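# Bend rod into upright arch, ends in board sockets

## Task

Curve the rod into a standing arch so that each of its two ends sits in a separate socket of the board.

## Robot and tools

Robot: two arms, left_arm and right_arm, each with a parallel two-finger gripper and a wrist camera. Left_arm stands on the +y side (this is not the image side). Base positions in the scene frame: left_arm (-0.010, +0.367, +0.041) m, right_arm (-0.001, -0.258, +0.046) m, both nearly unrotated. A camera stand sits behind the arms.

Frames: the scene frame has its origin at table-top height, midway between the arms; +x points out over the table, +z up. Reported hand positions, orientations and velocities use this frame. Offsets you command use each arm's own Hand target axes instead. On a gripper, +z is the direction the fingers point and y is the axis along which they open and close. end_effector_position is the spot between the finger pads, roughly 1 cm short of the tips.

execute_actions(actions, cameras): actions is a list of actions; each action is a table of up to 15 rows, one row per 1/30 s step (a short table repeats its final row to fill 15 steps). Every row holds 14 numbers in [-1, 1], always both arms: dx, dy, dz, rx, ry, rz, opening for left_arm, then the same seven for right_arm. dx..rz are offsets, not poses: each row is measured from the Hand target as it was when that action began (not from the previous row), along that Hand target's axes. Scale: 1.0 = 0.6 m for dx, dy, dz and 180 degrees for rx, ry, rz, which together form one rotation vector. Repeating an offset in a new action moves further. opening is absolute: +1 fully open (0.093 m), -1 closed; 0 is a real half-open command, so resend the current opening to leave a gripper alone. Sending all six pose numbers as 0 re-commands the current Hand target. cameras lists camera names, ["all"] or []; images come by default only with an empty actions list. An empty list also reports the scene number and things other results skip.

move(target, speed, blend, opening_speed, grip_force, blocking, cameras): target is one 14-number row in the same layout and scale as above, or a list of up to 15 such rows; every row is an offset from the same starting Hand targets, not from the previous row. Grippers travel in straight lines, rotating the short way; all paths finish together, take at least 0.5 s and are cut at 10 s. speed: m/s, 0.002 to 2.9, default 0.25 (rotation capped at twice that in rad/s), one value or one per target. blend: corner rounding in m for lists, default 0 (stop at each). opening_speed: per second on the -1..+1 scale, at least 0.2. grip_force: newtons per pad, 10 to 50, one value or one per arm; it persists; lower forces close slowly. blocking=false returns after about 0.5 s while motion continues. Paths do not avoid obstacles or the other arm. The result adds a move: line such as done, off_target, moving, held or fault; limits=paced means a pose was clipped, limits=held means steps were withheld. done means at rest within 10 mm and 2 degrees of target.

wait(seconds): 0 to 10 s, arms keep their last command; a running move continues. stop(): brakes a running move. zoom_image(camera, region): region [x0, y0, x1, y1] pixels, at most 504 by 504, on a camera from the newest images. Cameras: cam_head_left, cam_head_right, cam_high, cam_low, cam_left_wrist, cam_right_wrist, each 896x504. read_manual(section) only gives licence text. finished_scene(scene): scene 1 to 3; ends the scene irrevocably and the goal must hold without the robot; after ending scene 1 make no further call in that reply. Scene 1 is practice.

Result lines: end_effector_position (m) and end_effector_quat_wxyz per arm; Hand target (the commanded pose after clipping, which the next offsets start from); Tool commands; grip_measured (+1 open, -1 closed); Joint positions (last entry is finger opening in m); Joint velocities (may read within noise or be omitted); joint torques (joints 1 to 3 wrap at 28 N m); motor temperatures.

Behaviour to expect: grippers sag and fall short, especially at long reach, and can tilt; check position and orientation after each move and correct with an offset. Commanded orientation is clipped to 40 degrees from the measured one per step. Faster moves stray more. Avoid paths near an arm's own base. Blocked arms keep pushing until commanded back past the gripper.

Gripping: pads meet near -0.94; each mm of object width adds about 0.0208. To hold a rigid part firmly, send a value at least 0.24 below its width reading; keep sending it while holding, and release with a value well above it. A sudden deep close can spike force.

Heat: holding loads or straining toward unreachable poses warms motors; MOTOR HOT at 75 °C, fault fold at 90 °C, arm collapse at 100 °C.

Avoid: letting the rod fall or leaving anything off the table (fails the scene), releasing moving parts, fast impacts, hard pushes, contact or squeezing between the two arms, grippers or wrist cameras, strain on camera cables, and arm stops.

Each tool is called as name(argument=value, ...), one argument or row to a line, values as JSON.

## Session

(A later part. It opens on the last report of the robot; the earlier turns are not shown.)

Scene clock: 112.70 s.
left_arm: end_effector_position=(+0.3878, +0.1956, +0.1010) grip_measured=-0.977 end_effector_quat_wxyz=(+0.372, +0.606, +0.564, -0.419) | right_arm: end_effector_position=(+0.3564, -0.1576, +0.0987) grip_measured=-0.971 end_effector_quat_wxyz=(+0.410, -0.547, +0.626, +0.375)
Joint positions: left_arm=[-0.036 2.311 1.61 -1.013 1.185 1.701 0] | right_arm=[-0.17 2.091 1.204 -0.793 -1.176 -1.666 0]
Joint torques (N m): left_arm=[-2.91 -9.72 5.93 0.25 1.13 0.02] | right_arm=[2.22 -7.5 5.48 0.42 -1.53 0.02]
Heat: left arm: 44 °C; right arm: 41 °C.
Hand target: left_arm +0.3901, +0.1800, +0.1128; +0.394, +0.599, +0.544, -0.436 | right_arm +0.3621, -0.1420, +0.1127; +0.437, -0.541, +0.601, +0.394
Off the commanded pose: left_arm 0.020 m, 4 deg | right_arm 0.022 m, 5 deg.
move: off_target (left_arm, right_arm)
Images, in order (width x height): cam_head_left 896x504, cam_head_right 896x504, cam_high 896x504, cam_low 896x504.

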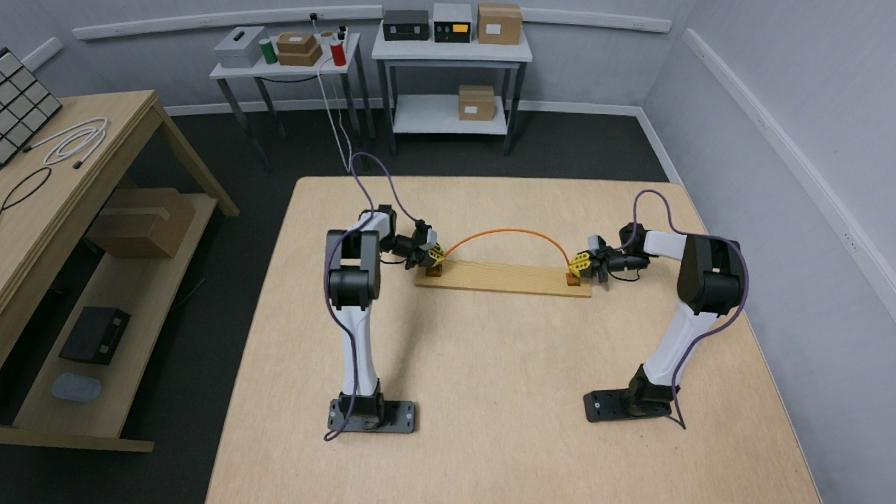

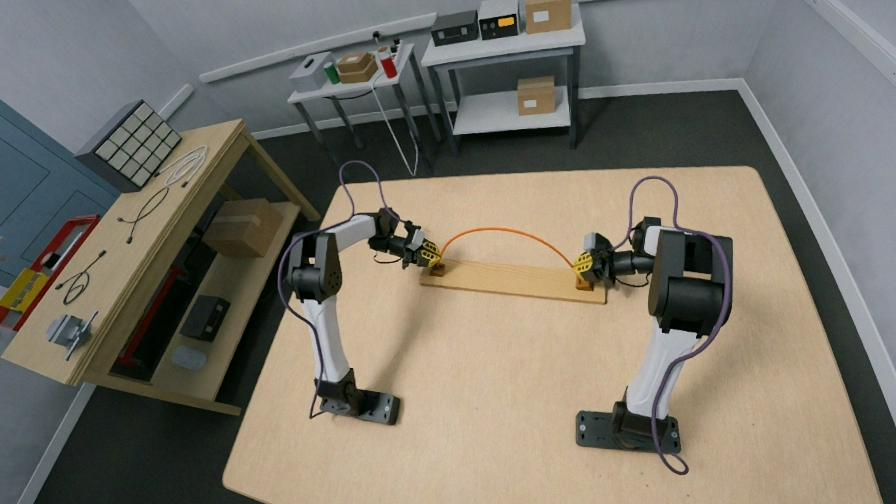

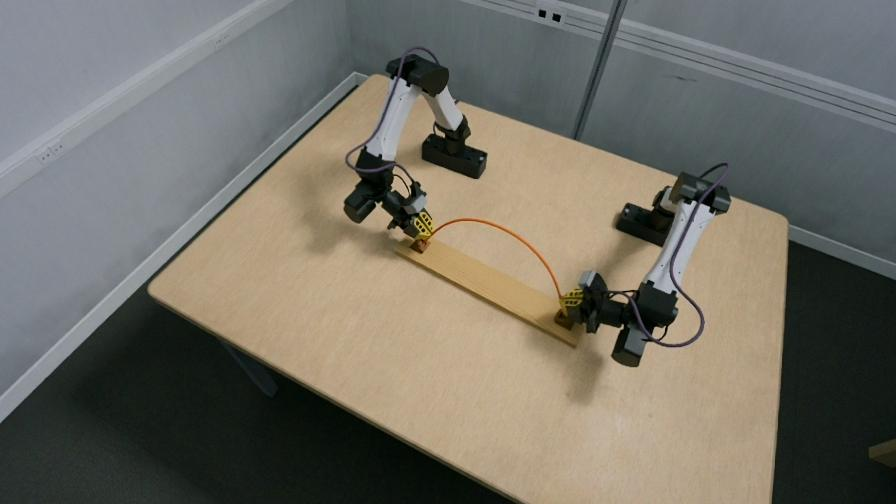

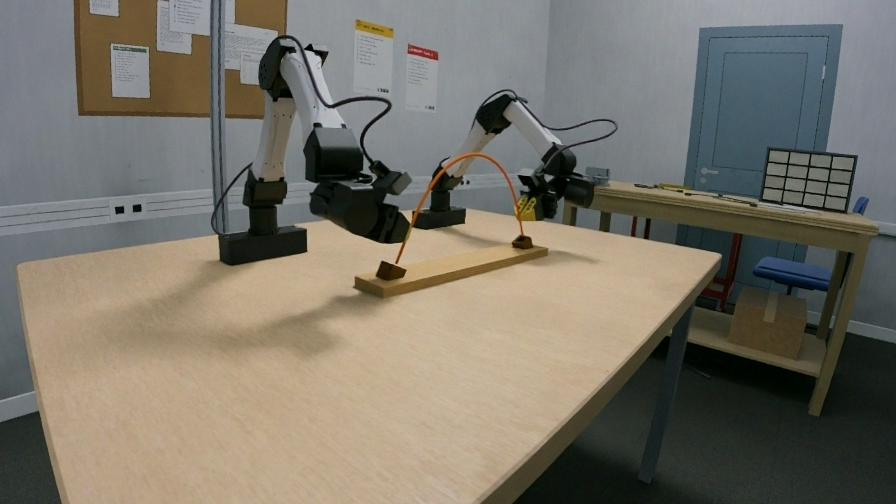

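move(
  target=[0.038,0,0.002,0,0,0,-1,0.035,0,0.0,0,0,0,-1],
  speed=0.07,
  cameras=["cam_head_left","cam_head_right","cam_high","cam_low"],
)

zoom_image(
  camera="cam_low",
  region=[360, 210, 450, 310],
)

zoom_image(
  camera="cam_low",
  region=[490, 180, 560, 260],
)

zoom_image(
  camera="cam_high",
  region=[380, 190, 450, 270],
)

zoom_image(
  camera="cam_head_left",
  region=[540, 220, 620, 300],
)

zoom_image(
  camera="cam_head_right",
  region=[410, 220, 480, 290],
)

Scene clock: 123.73 s.
left_arm: end_effector_position=(+0.3891, +0.1962, +0.0826) grip_measured=-0.977 end_effector_quat_wxyz=(+0.368, +0.602, +0.567, -0.425) | right_arm: end_effector_position=(+0.3555, -0.1568, +0.0843) grip_measured=-0.971 end_effector_quat_wxyz=(+0.407, -0.542, +0.626, +0.385)
Joint positions: left_arm=[-0.034 2.358 1.61 -0.985 1.188 1.704 0] | right_arm=[-0.17 2.14 1.204 -0.777 -1.185 -1.68 0]
Joint torques (N m): left_arm=[-1.77 -9.72 4.92 0.23 1.09 0.3] | right_arm=[0.73 -7.12 4.82 0.42 -1.42 -0.22]
Motor temperatures (°C): left_arm=[30 48 40 29 30 29 31] | right_arm=[28 41 41 32 33 31 31]
Heat: left arm: 48 °C; right arm: 41 °C.
Hand target: left_arm +0.3906, +0.1860, +0.0907; +0.394, +0.599, +0.544, -0.436 | right_arm +0.3613, -0.1484, +0.0928; +0.437, -0.541, +0.601, +0.394
Off the commanded pose: left_arm 0.013 m, 4 deg | right_arm 0.013 m, 5 deg.
move: off_target (left_arm, right_arm)
Images, in order (width x height): cam_head_left 896x504, cam_head_right 896x504, cam_high 896x504, cam_low 896x504.

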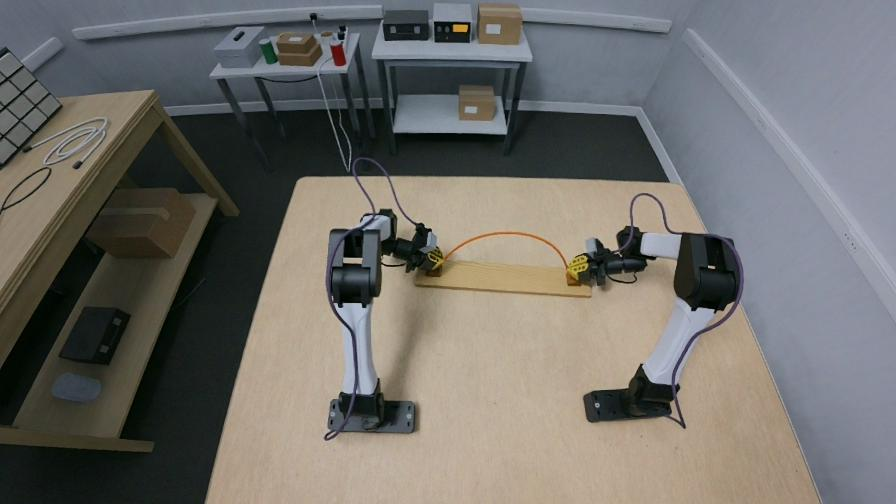

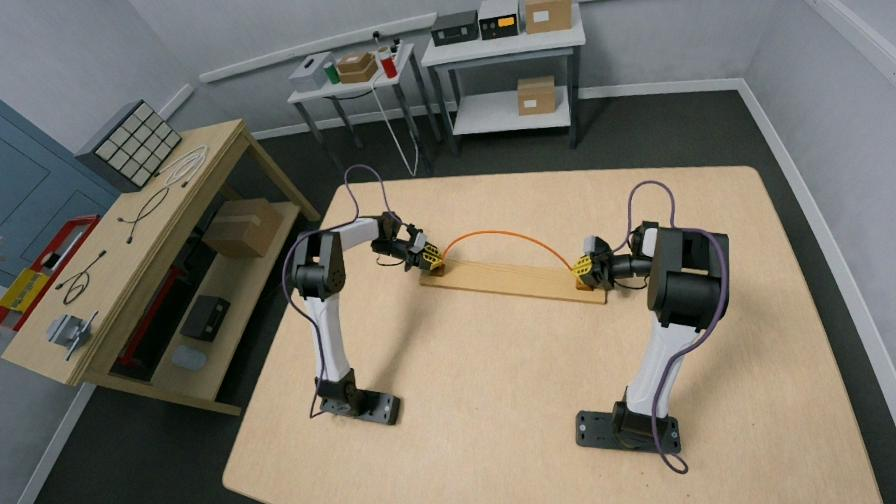

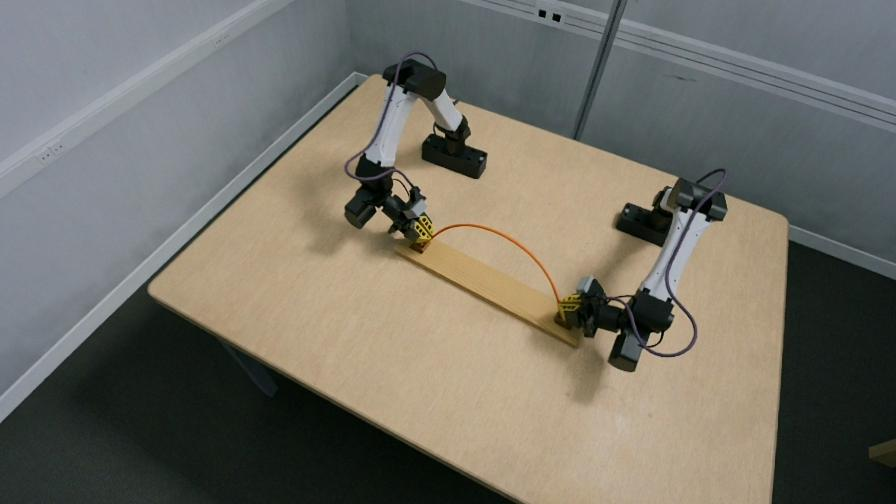

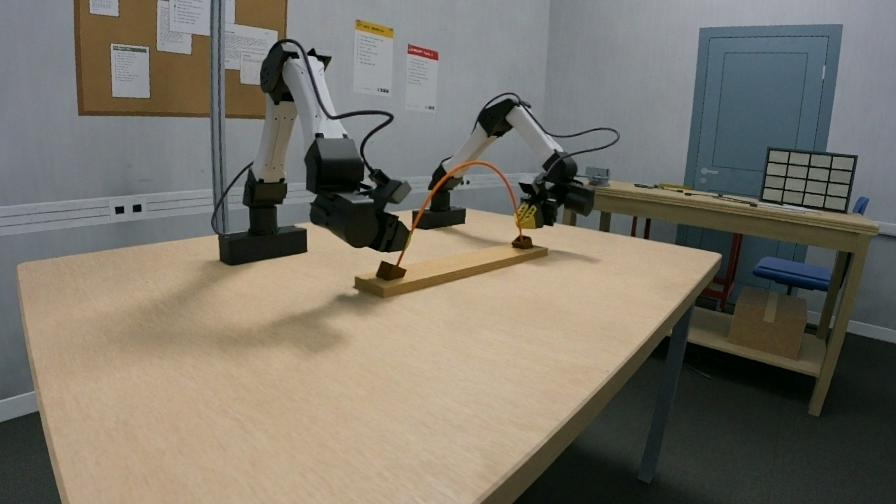

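Scaled by 5.040 from the camera's 896x504 image, which has a finer 1280x720 frame.

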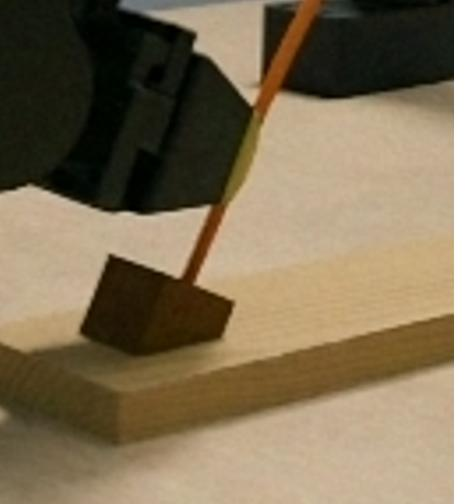

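Scaled by 6.300 from the camera's 896x504 image, which has a finer 1280x720 frame.

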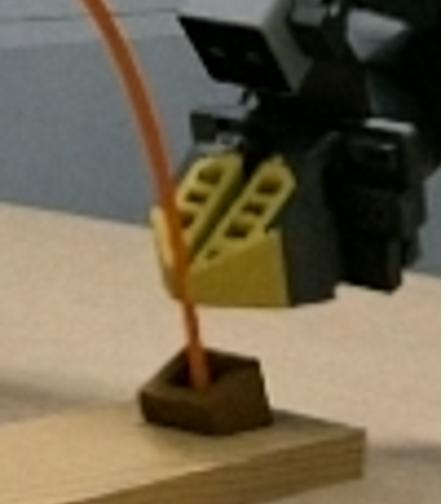

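Scaled by 6.300 from the camera's 896x504 image, which has a finer 1280x720 frame.

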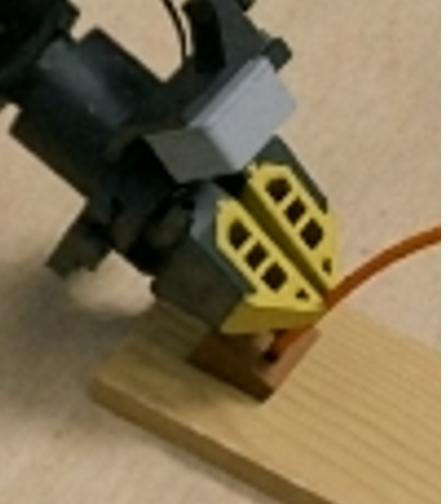

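Scaled by 6.300 from the camera's 896x504 image, which has a finer 1280x720 frame.

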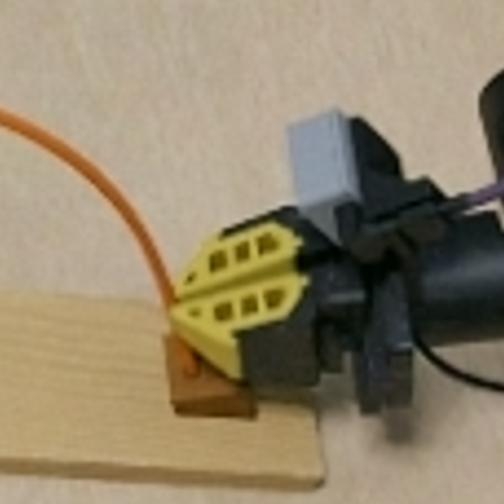

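Scaled by 7.200 from the camera's 896x504 image, which has a finer 1280x720 frame.

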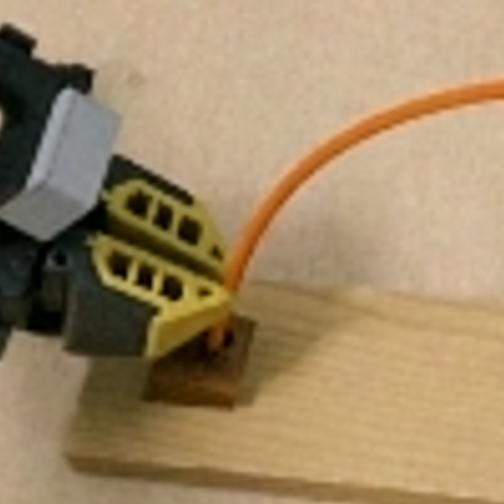

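move(
  target=[0.0145,0,-0.011,0,0,0,-1,0.0145,0,-0.011,0,0,0,-1],
  speed=0.07,
  cameras=["cam_head_left","cam_head_right","cam_high","cam_low"],
)

zoom_image(
  camera="cam_low",
  region=[360, 210, 450, 310],
)

zoom_image(
  camera="cam_low",
  region=[490, 180, 560, 260],
)

zoom_image(
  camera="cam_high",
  region=[380, 190, 450, 270],
)

zoom_image(
  camera="cam_head_left",
  region=[540, 220, 620, 300],
)

zoom_image(
  camera="cam_head_right",
  region=[410, 220, 480, 290],
)

Scene clock: 136.70 s.
left_arm: end_effector_position=(+0.3889, +0.1995, +0.0825) grip_measured=-0.977 end_effector_quat_wxyz=(+0.386, +0.598, +0.555, -0.431) | right_arm: end_effector_position=(+0.3549, -0.1583, +0.0840) grip_measured=-0.971 end_effector_quat_wxyz=(+0.425, -0.539, +0.612, +0.393)
Joint positions: left_arm=[-0.02 2.375 1.61 -1.003 1.226 1.762 0] | right_arm=[-0.182 2.169 1.212 -0.806 -1.229 -1.75 0]
Joint torques (N m): left_arm=[-1.09 -8.83 6.54 -0.1 0.72 0.29] | right_arm=[-0.31 -6.91 5.71 0.08 -0.95 -0.19]
Heat: left arm: 47 °C; right arm: 42 °C.
Hand target: left_arm +0.3916, +0.1950, +0.0846; +0.394, +0.599, +0.544, -0.436 | right_arm +0.3604, -0.1574, +0.0866; +0.437, -0.541, +0.601, +0.394
Off the commanded pose: left_arm 0.006 m, 2 deg | right_arm 0.006 m, 2 deg.
move: done
Images, in order (width x height): cam_head_left 896x504, cam_head_right 896x504, cam_high 896x504, cam_low 896x504.

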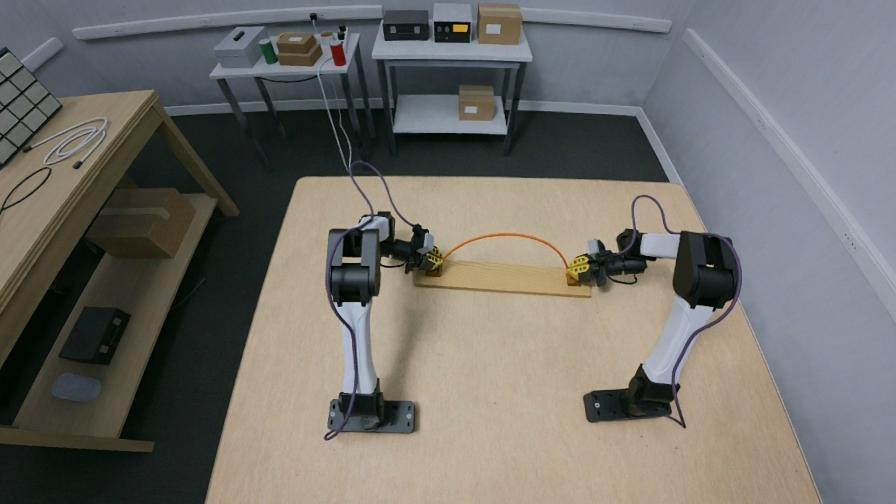

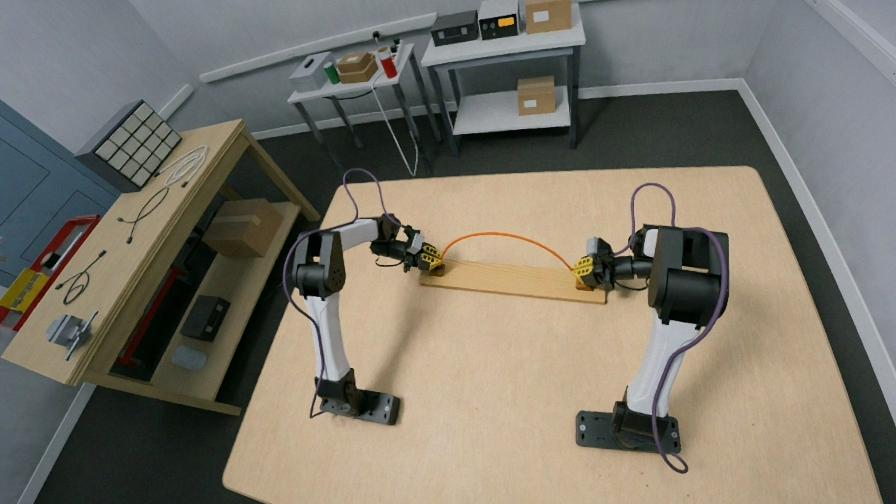

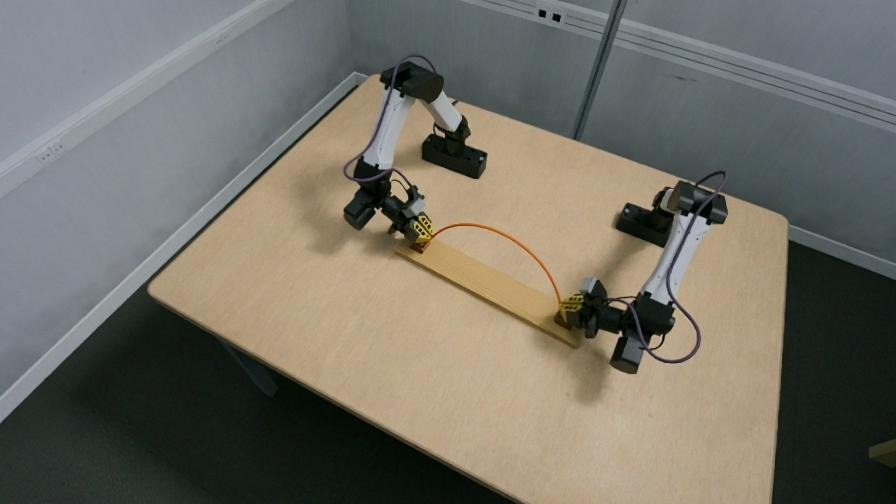

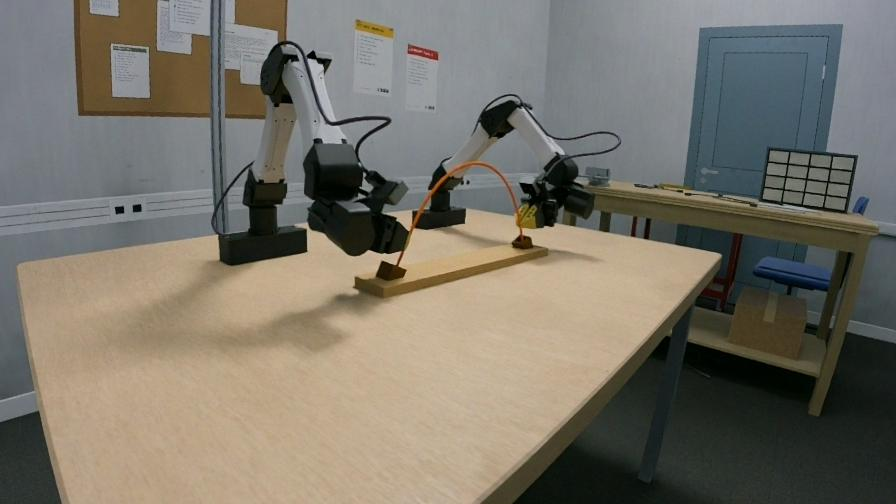

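Scaled by 5.040 from the camera's 896x504 image, which has a finer 1280x720 frame.

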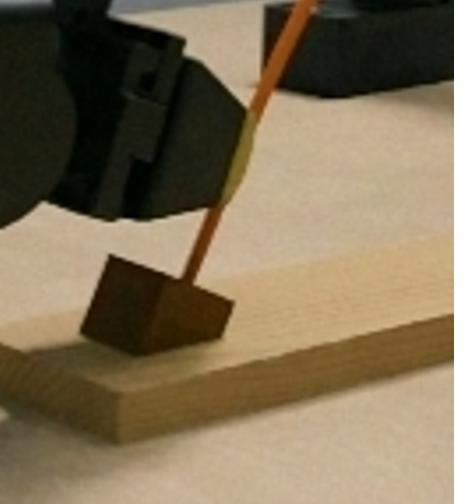

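Scaled by 6.300 from the camera's 896x504 image, which has a finer 1280x720 frame.

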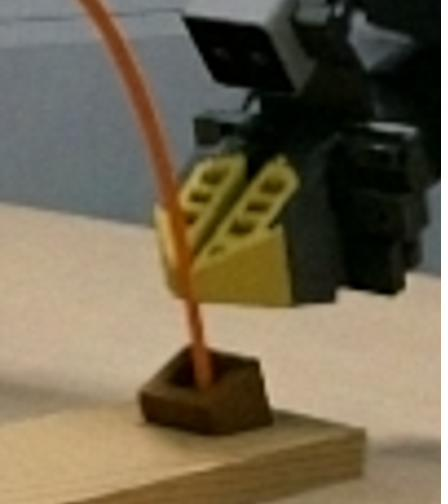

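Scaled by 6.300 from the camera's 896x504 image, which has a finer 1280x720 frame.

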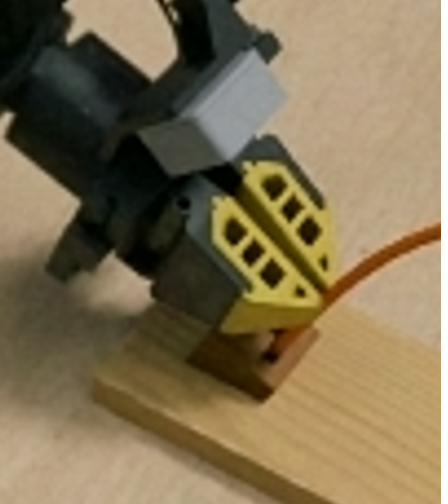

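Scaled by 6.300 from the camera's 896x504 image, which has a finer 1280x720 frame.

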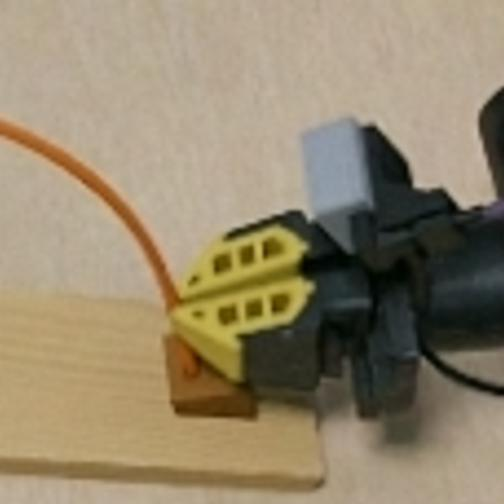

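Scaled by 7.200 from the camera's 896x504 image, which has a finer 1280x720 frame.

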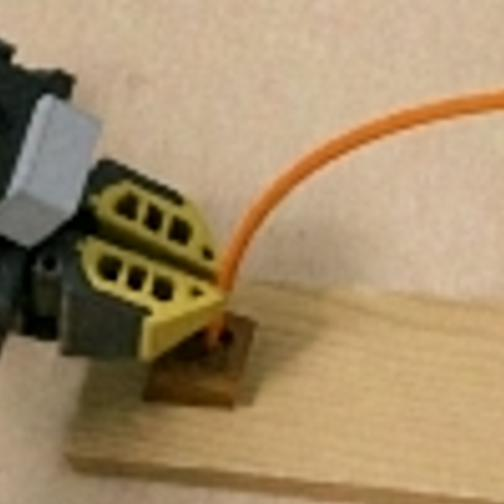

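move(
  target=[
    [0.0133,0,-0.004,0,0,0,-1,0.0133,0,-0.004,0,0,0,-1],
    [0.005,0,-0.006,0,0,0,-0.2,0.005,0,-0.006,0,0,0,-0.2],
  ],
  speed=0.07,
  opening_speed=0.4,
  cameras=["cam_head_left","cam_low"],
)

zoom_image(
  camera="cam_low",
  region=[340, 140, 580, 310],
)

zoom_image(
  camera="cam_head_left",
  region=[400, 210, 620, 310],
)

Scene clock: 145.40 s.
left_arm: end_effector_position=(+0.3875, +0.2005, +0.0804) grip_measured=-0.202 end_effector_quat_wxyz=(+0.388, +0.591, +0.552, -0.441) | right_arm: end_effector_position=(+0.3539, -0.1600, +0.0818) grip_measured=-0.202 end_effector_quat_wxyz=(+0.429, -0.536, +0.608, +0.400)
Joint positions: left_arm=[-0.015 2.399 1.626 -1.043 1.246 1.799 0.036] | right_arm=[-0.19 2.194 1.227 -0.844 -1.244 -1.797 0.036]
Joint torques (N m): left_arm=[-0.58 -9.57 6.75 -0.16 0.52 0.28] | right_arm=[-0.65 -7.68 5.71 -0.02 -0.77 -0.18]
Heat: left arm: 47 °C; right arm: 42 °C.
Hand target: left_arm +0.3920, +0.1993, +0.0829; +0.394, +0.599, +0.543, -0.436 | right_arm +0.3599, -0.1616, +0.0848; +0.437, -0.541, +0.601, +0.394
Off the commanded pose: left_arm 0.005 m, 2 deg | right_arm 0.007 m, 1 deg.
move: done
Images, in order (width x height): cam_head_left 896x504, cam_low 896x504.

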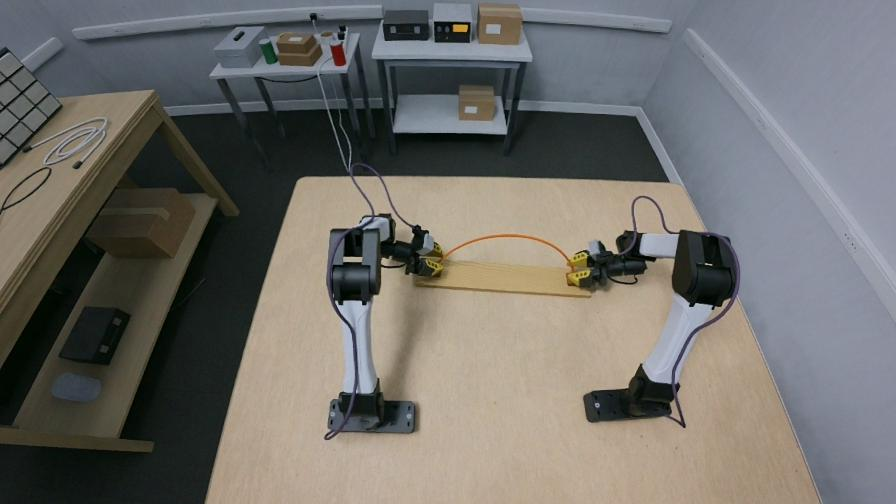

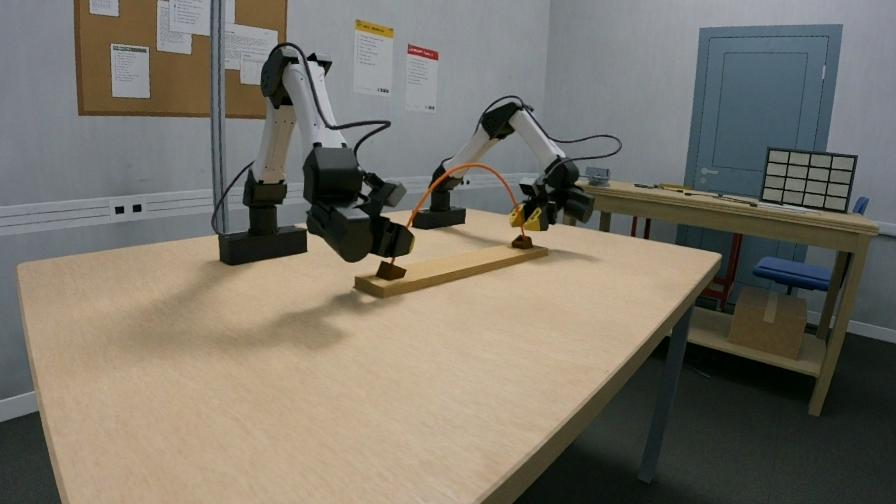

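Scaled by 2.100 from the camera's 896x504 image, which has a finer 1280x720 frame.

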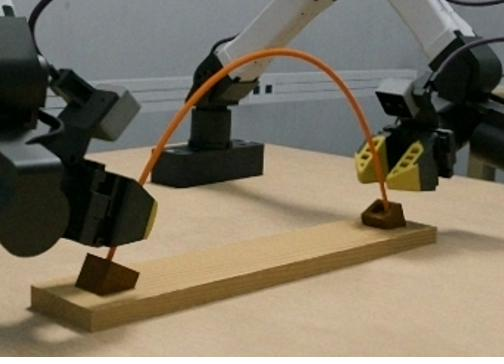

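Scaled by 2.291 from the camera's 896x504 image, which has a finer 1280x720 frame.

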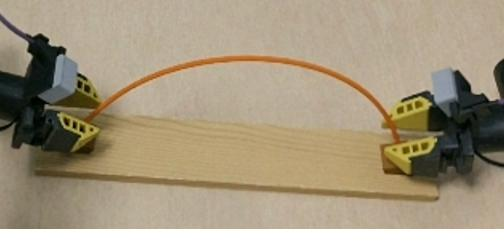

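move(
  target=[0,0,-0.12,0,0,0,-0.2,0,0,-0.12,0,0,0,-0.2],
  speed=0.15,
  cameras=["cam_head_left","cam_low"],
)

zoom_image(
  camera="cam_low",
  region=[340, 140, 580, 310],
)

Scene clock: 150.13 s.
left_arm: end_effector_position=(+0.3943, +0.2681, +0.1019) grip_measured=-0.202 end_effector_quat_wxyz=(+0.388, +0.583, +0.574, -0.424) | right_arm: end_effector_position=(+0.3483, -0.2283, +0.0989) grip_measured=-0.202 end_effector_quat_wxyz=(+0.426, -0.520, +0.636, +0.378)
Joint positions: left_arm=[0.145 2.438 1.787 -1.415 1.175 2.064 0.036] | right_arm=[-0.382 2.218 1.354 -1.214 -1.157 -2.077 0.036]
Joint torques (N m): left_arm=[-0.72 -9.68 7.04 -0.67 0.46 0.28] | right_arm=[-0.34 -8.85 5.89 -0.67 -0.67 -0.19]
Heat: left arm: 48 °C; right arm: 43 °C.
Hand target: left_arm +0.3987, +0.2674, +0.1051; +0.394, +0.599, +0.544, -0.436 | right_arm +0.3528, -0.2299, +0.1070; +0.437, -0.541, +0.602, +0.394
Off the commanded pose: left_arm 0.006 m, 4 deg | right_arm 0.009 m, 5 deg.
joint sent to its limit (left arm) — joint 6 (wrist roll), upper limit. The joint targets are off in orientation, not in position.
joint sent to its limit (right arm) — joint 6 (wrist roll), lower limit. The joint targets are off in orientation, not in position.
move: off_target (left_arm, right_arm)
Images, in order (width x height): cam_head_left 896x504, cam_low 896x504.

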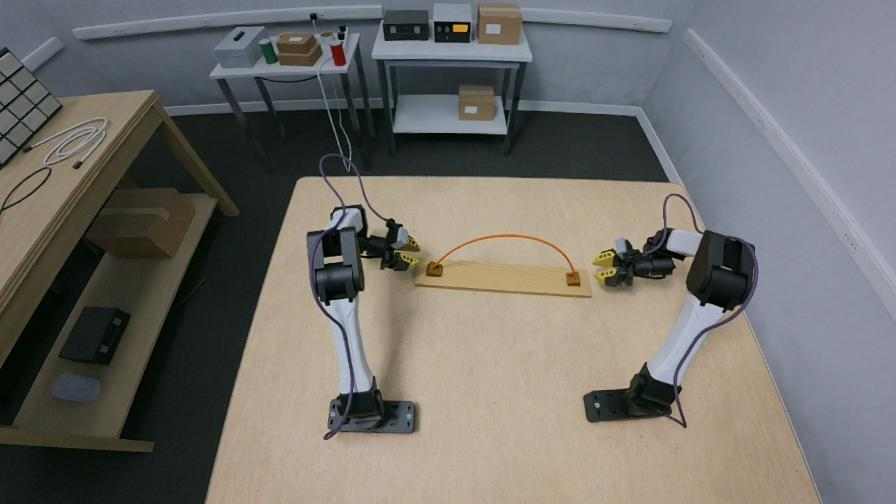

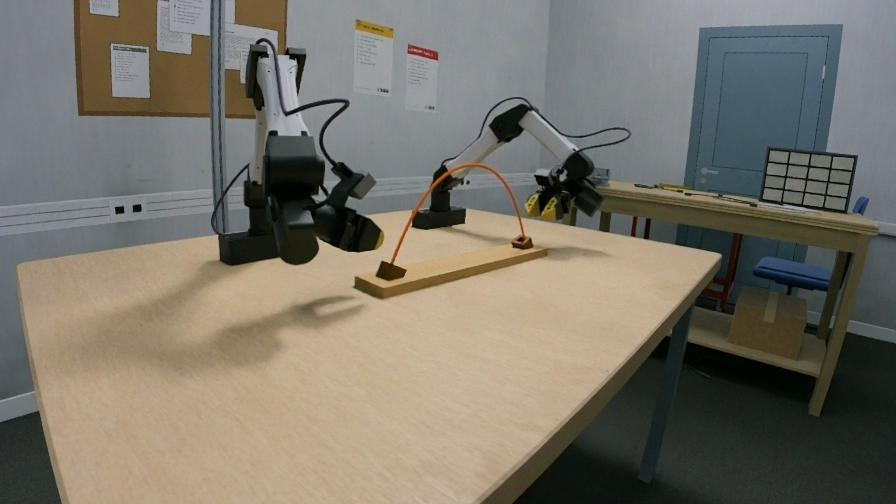

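Scaled by 2.100 from the camera's 896x504 image, which has a finer 1280x720 frame.

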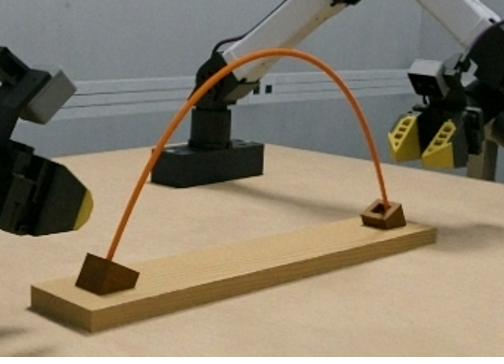

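finished_scene(
  scene=2,
)

The scene is finished: the task was done.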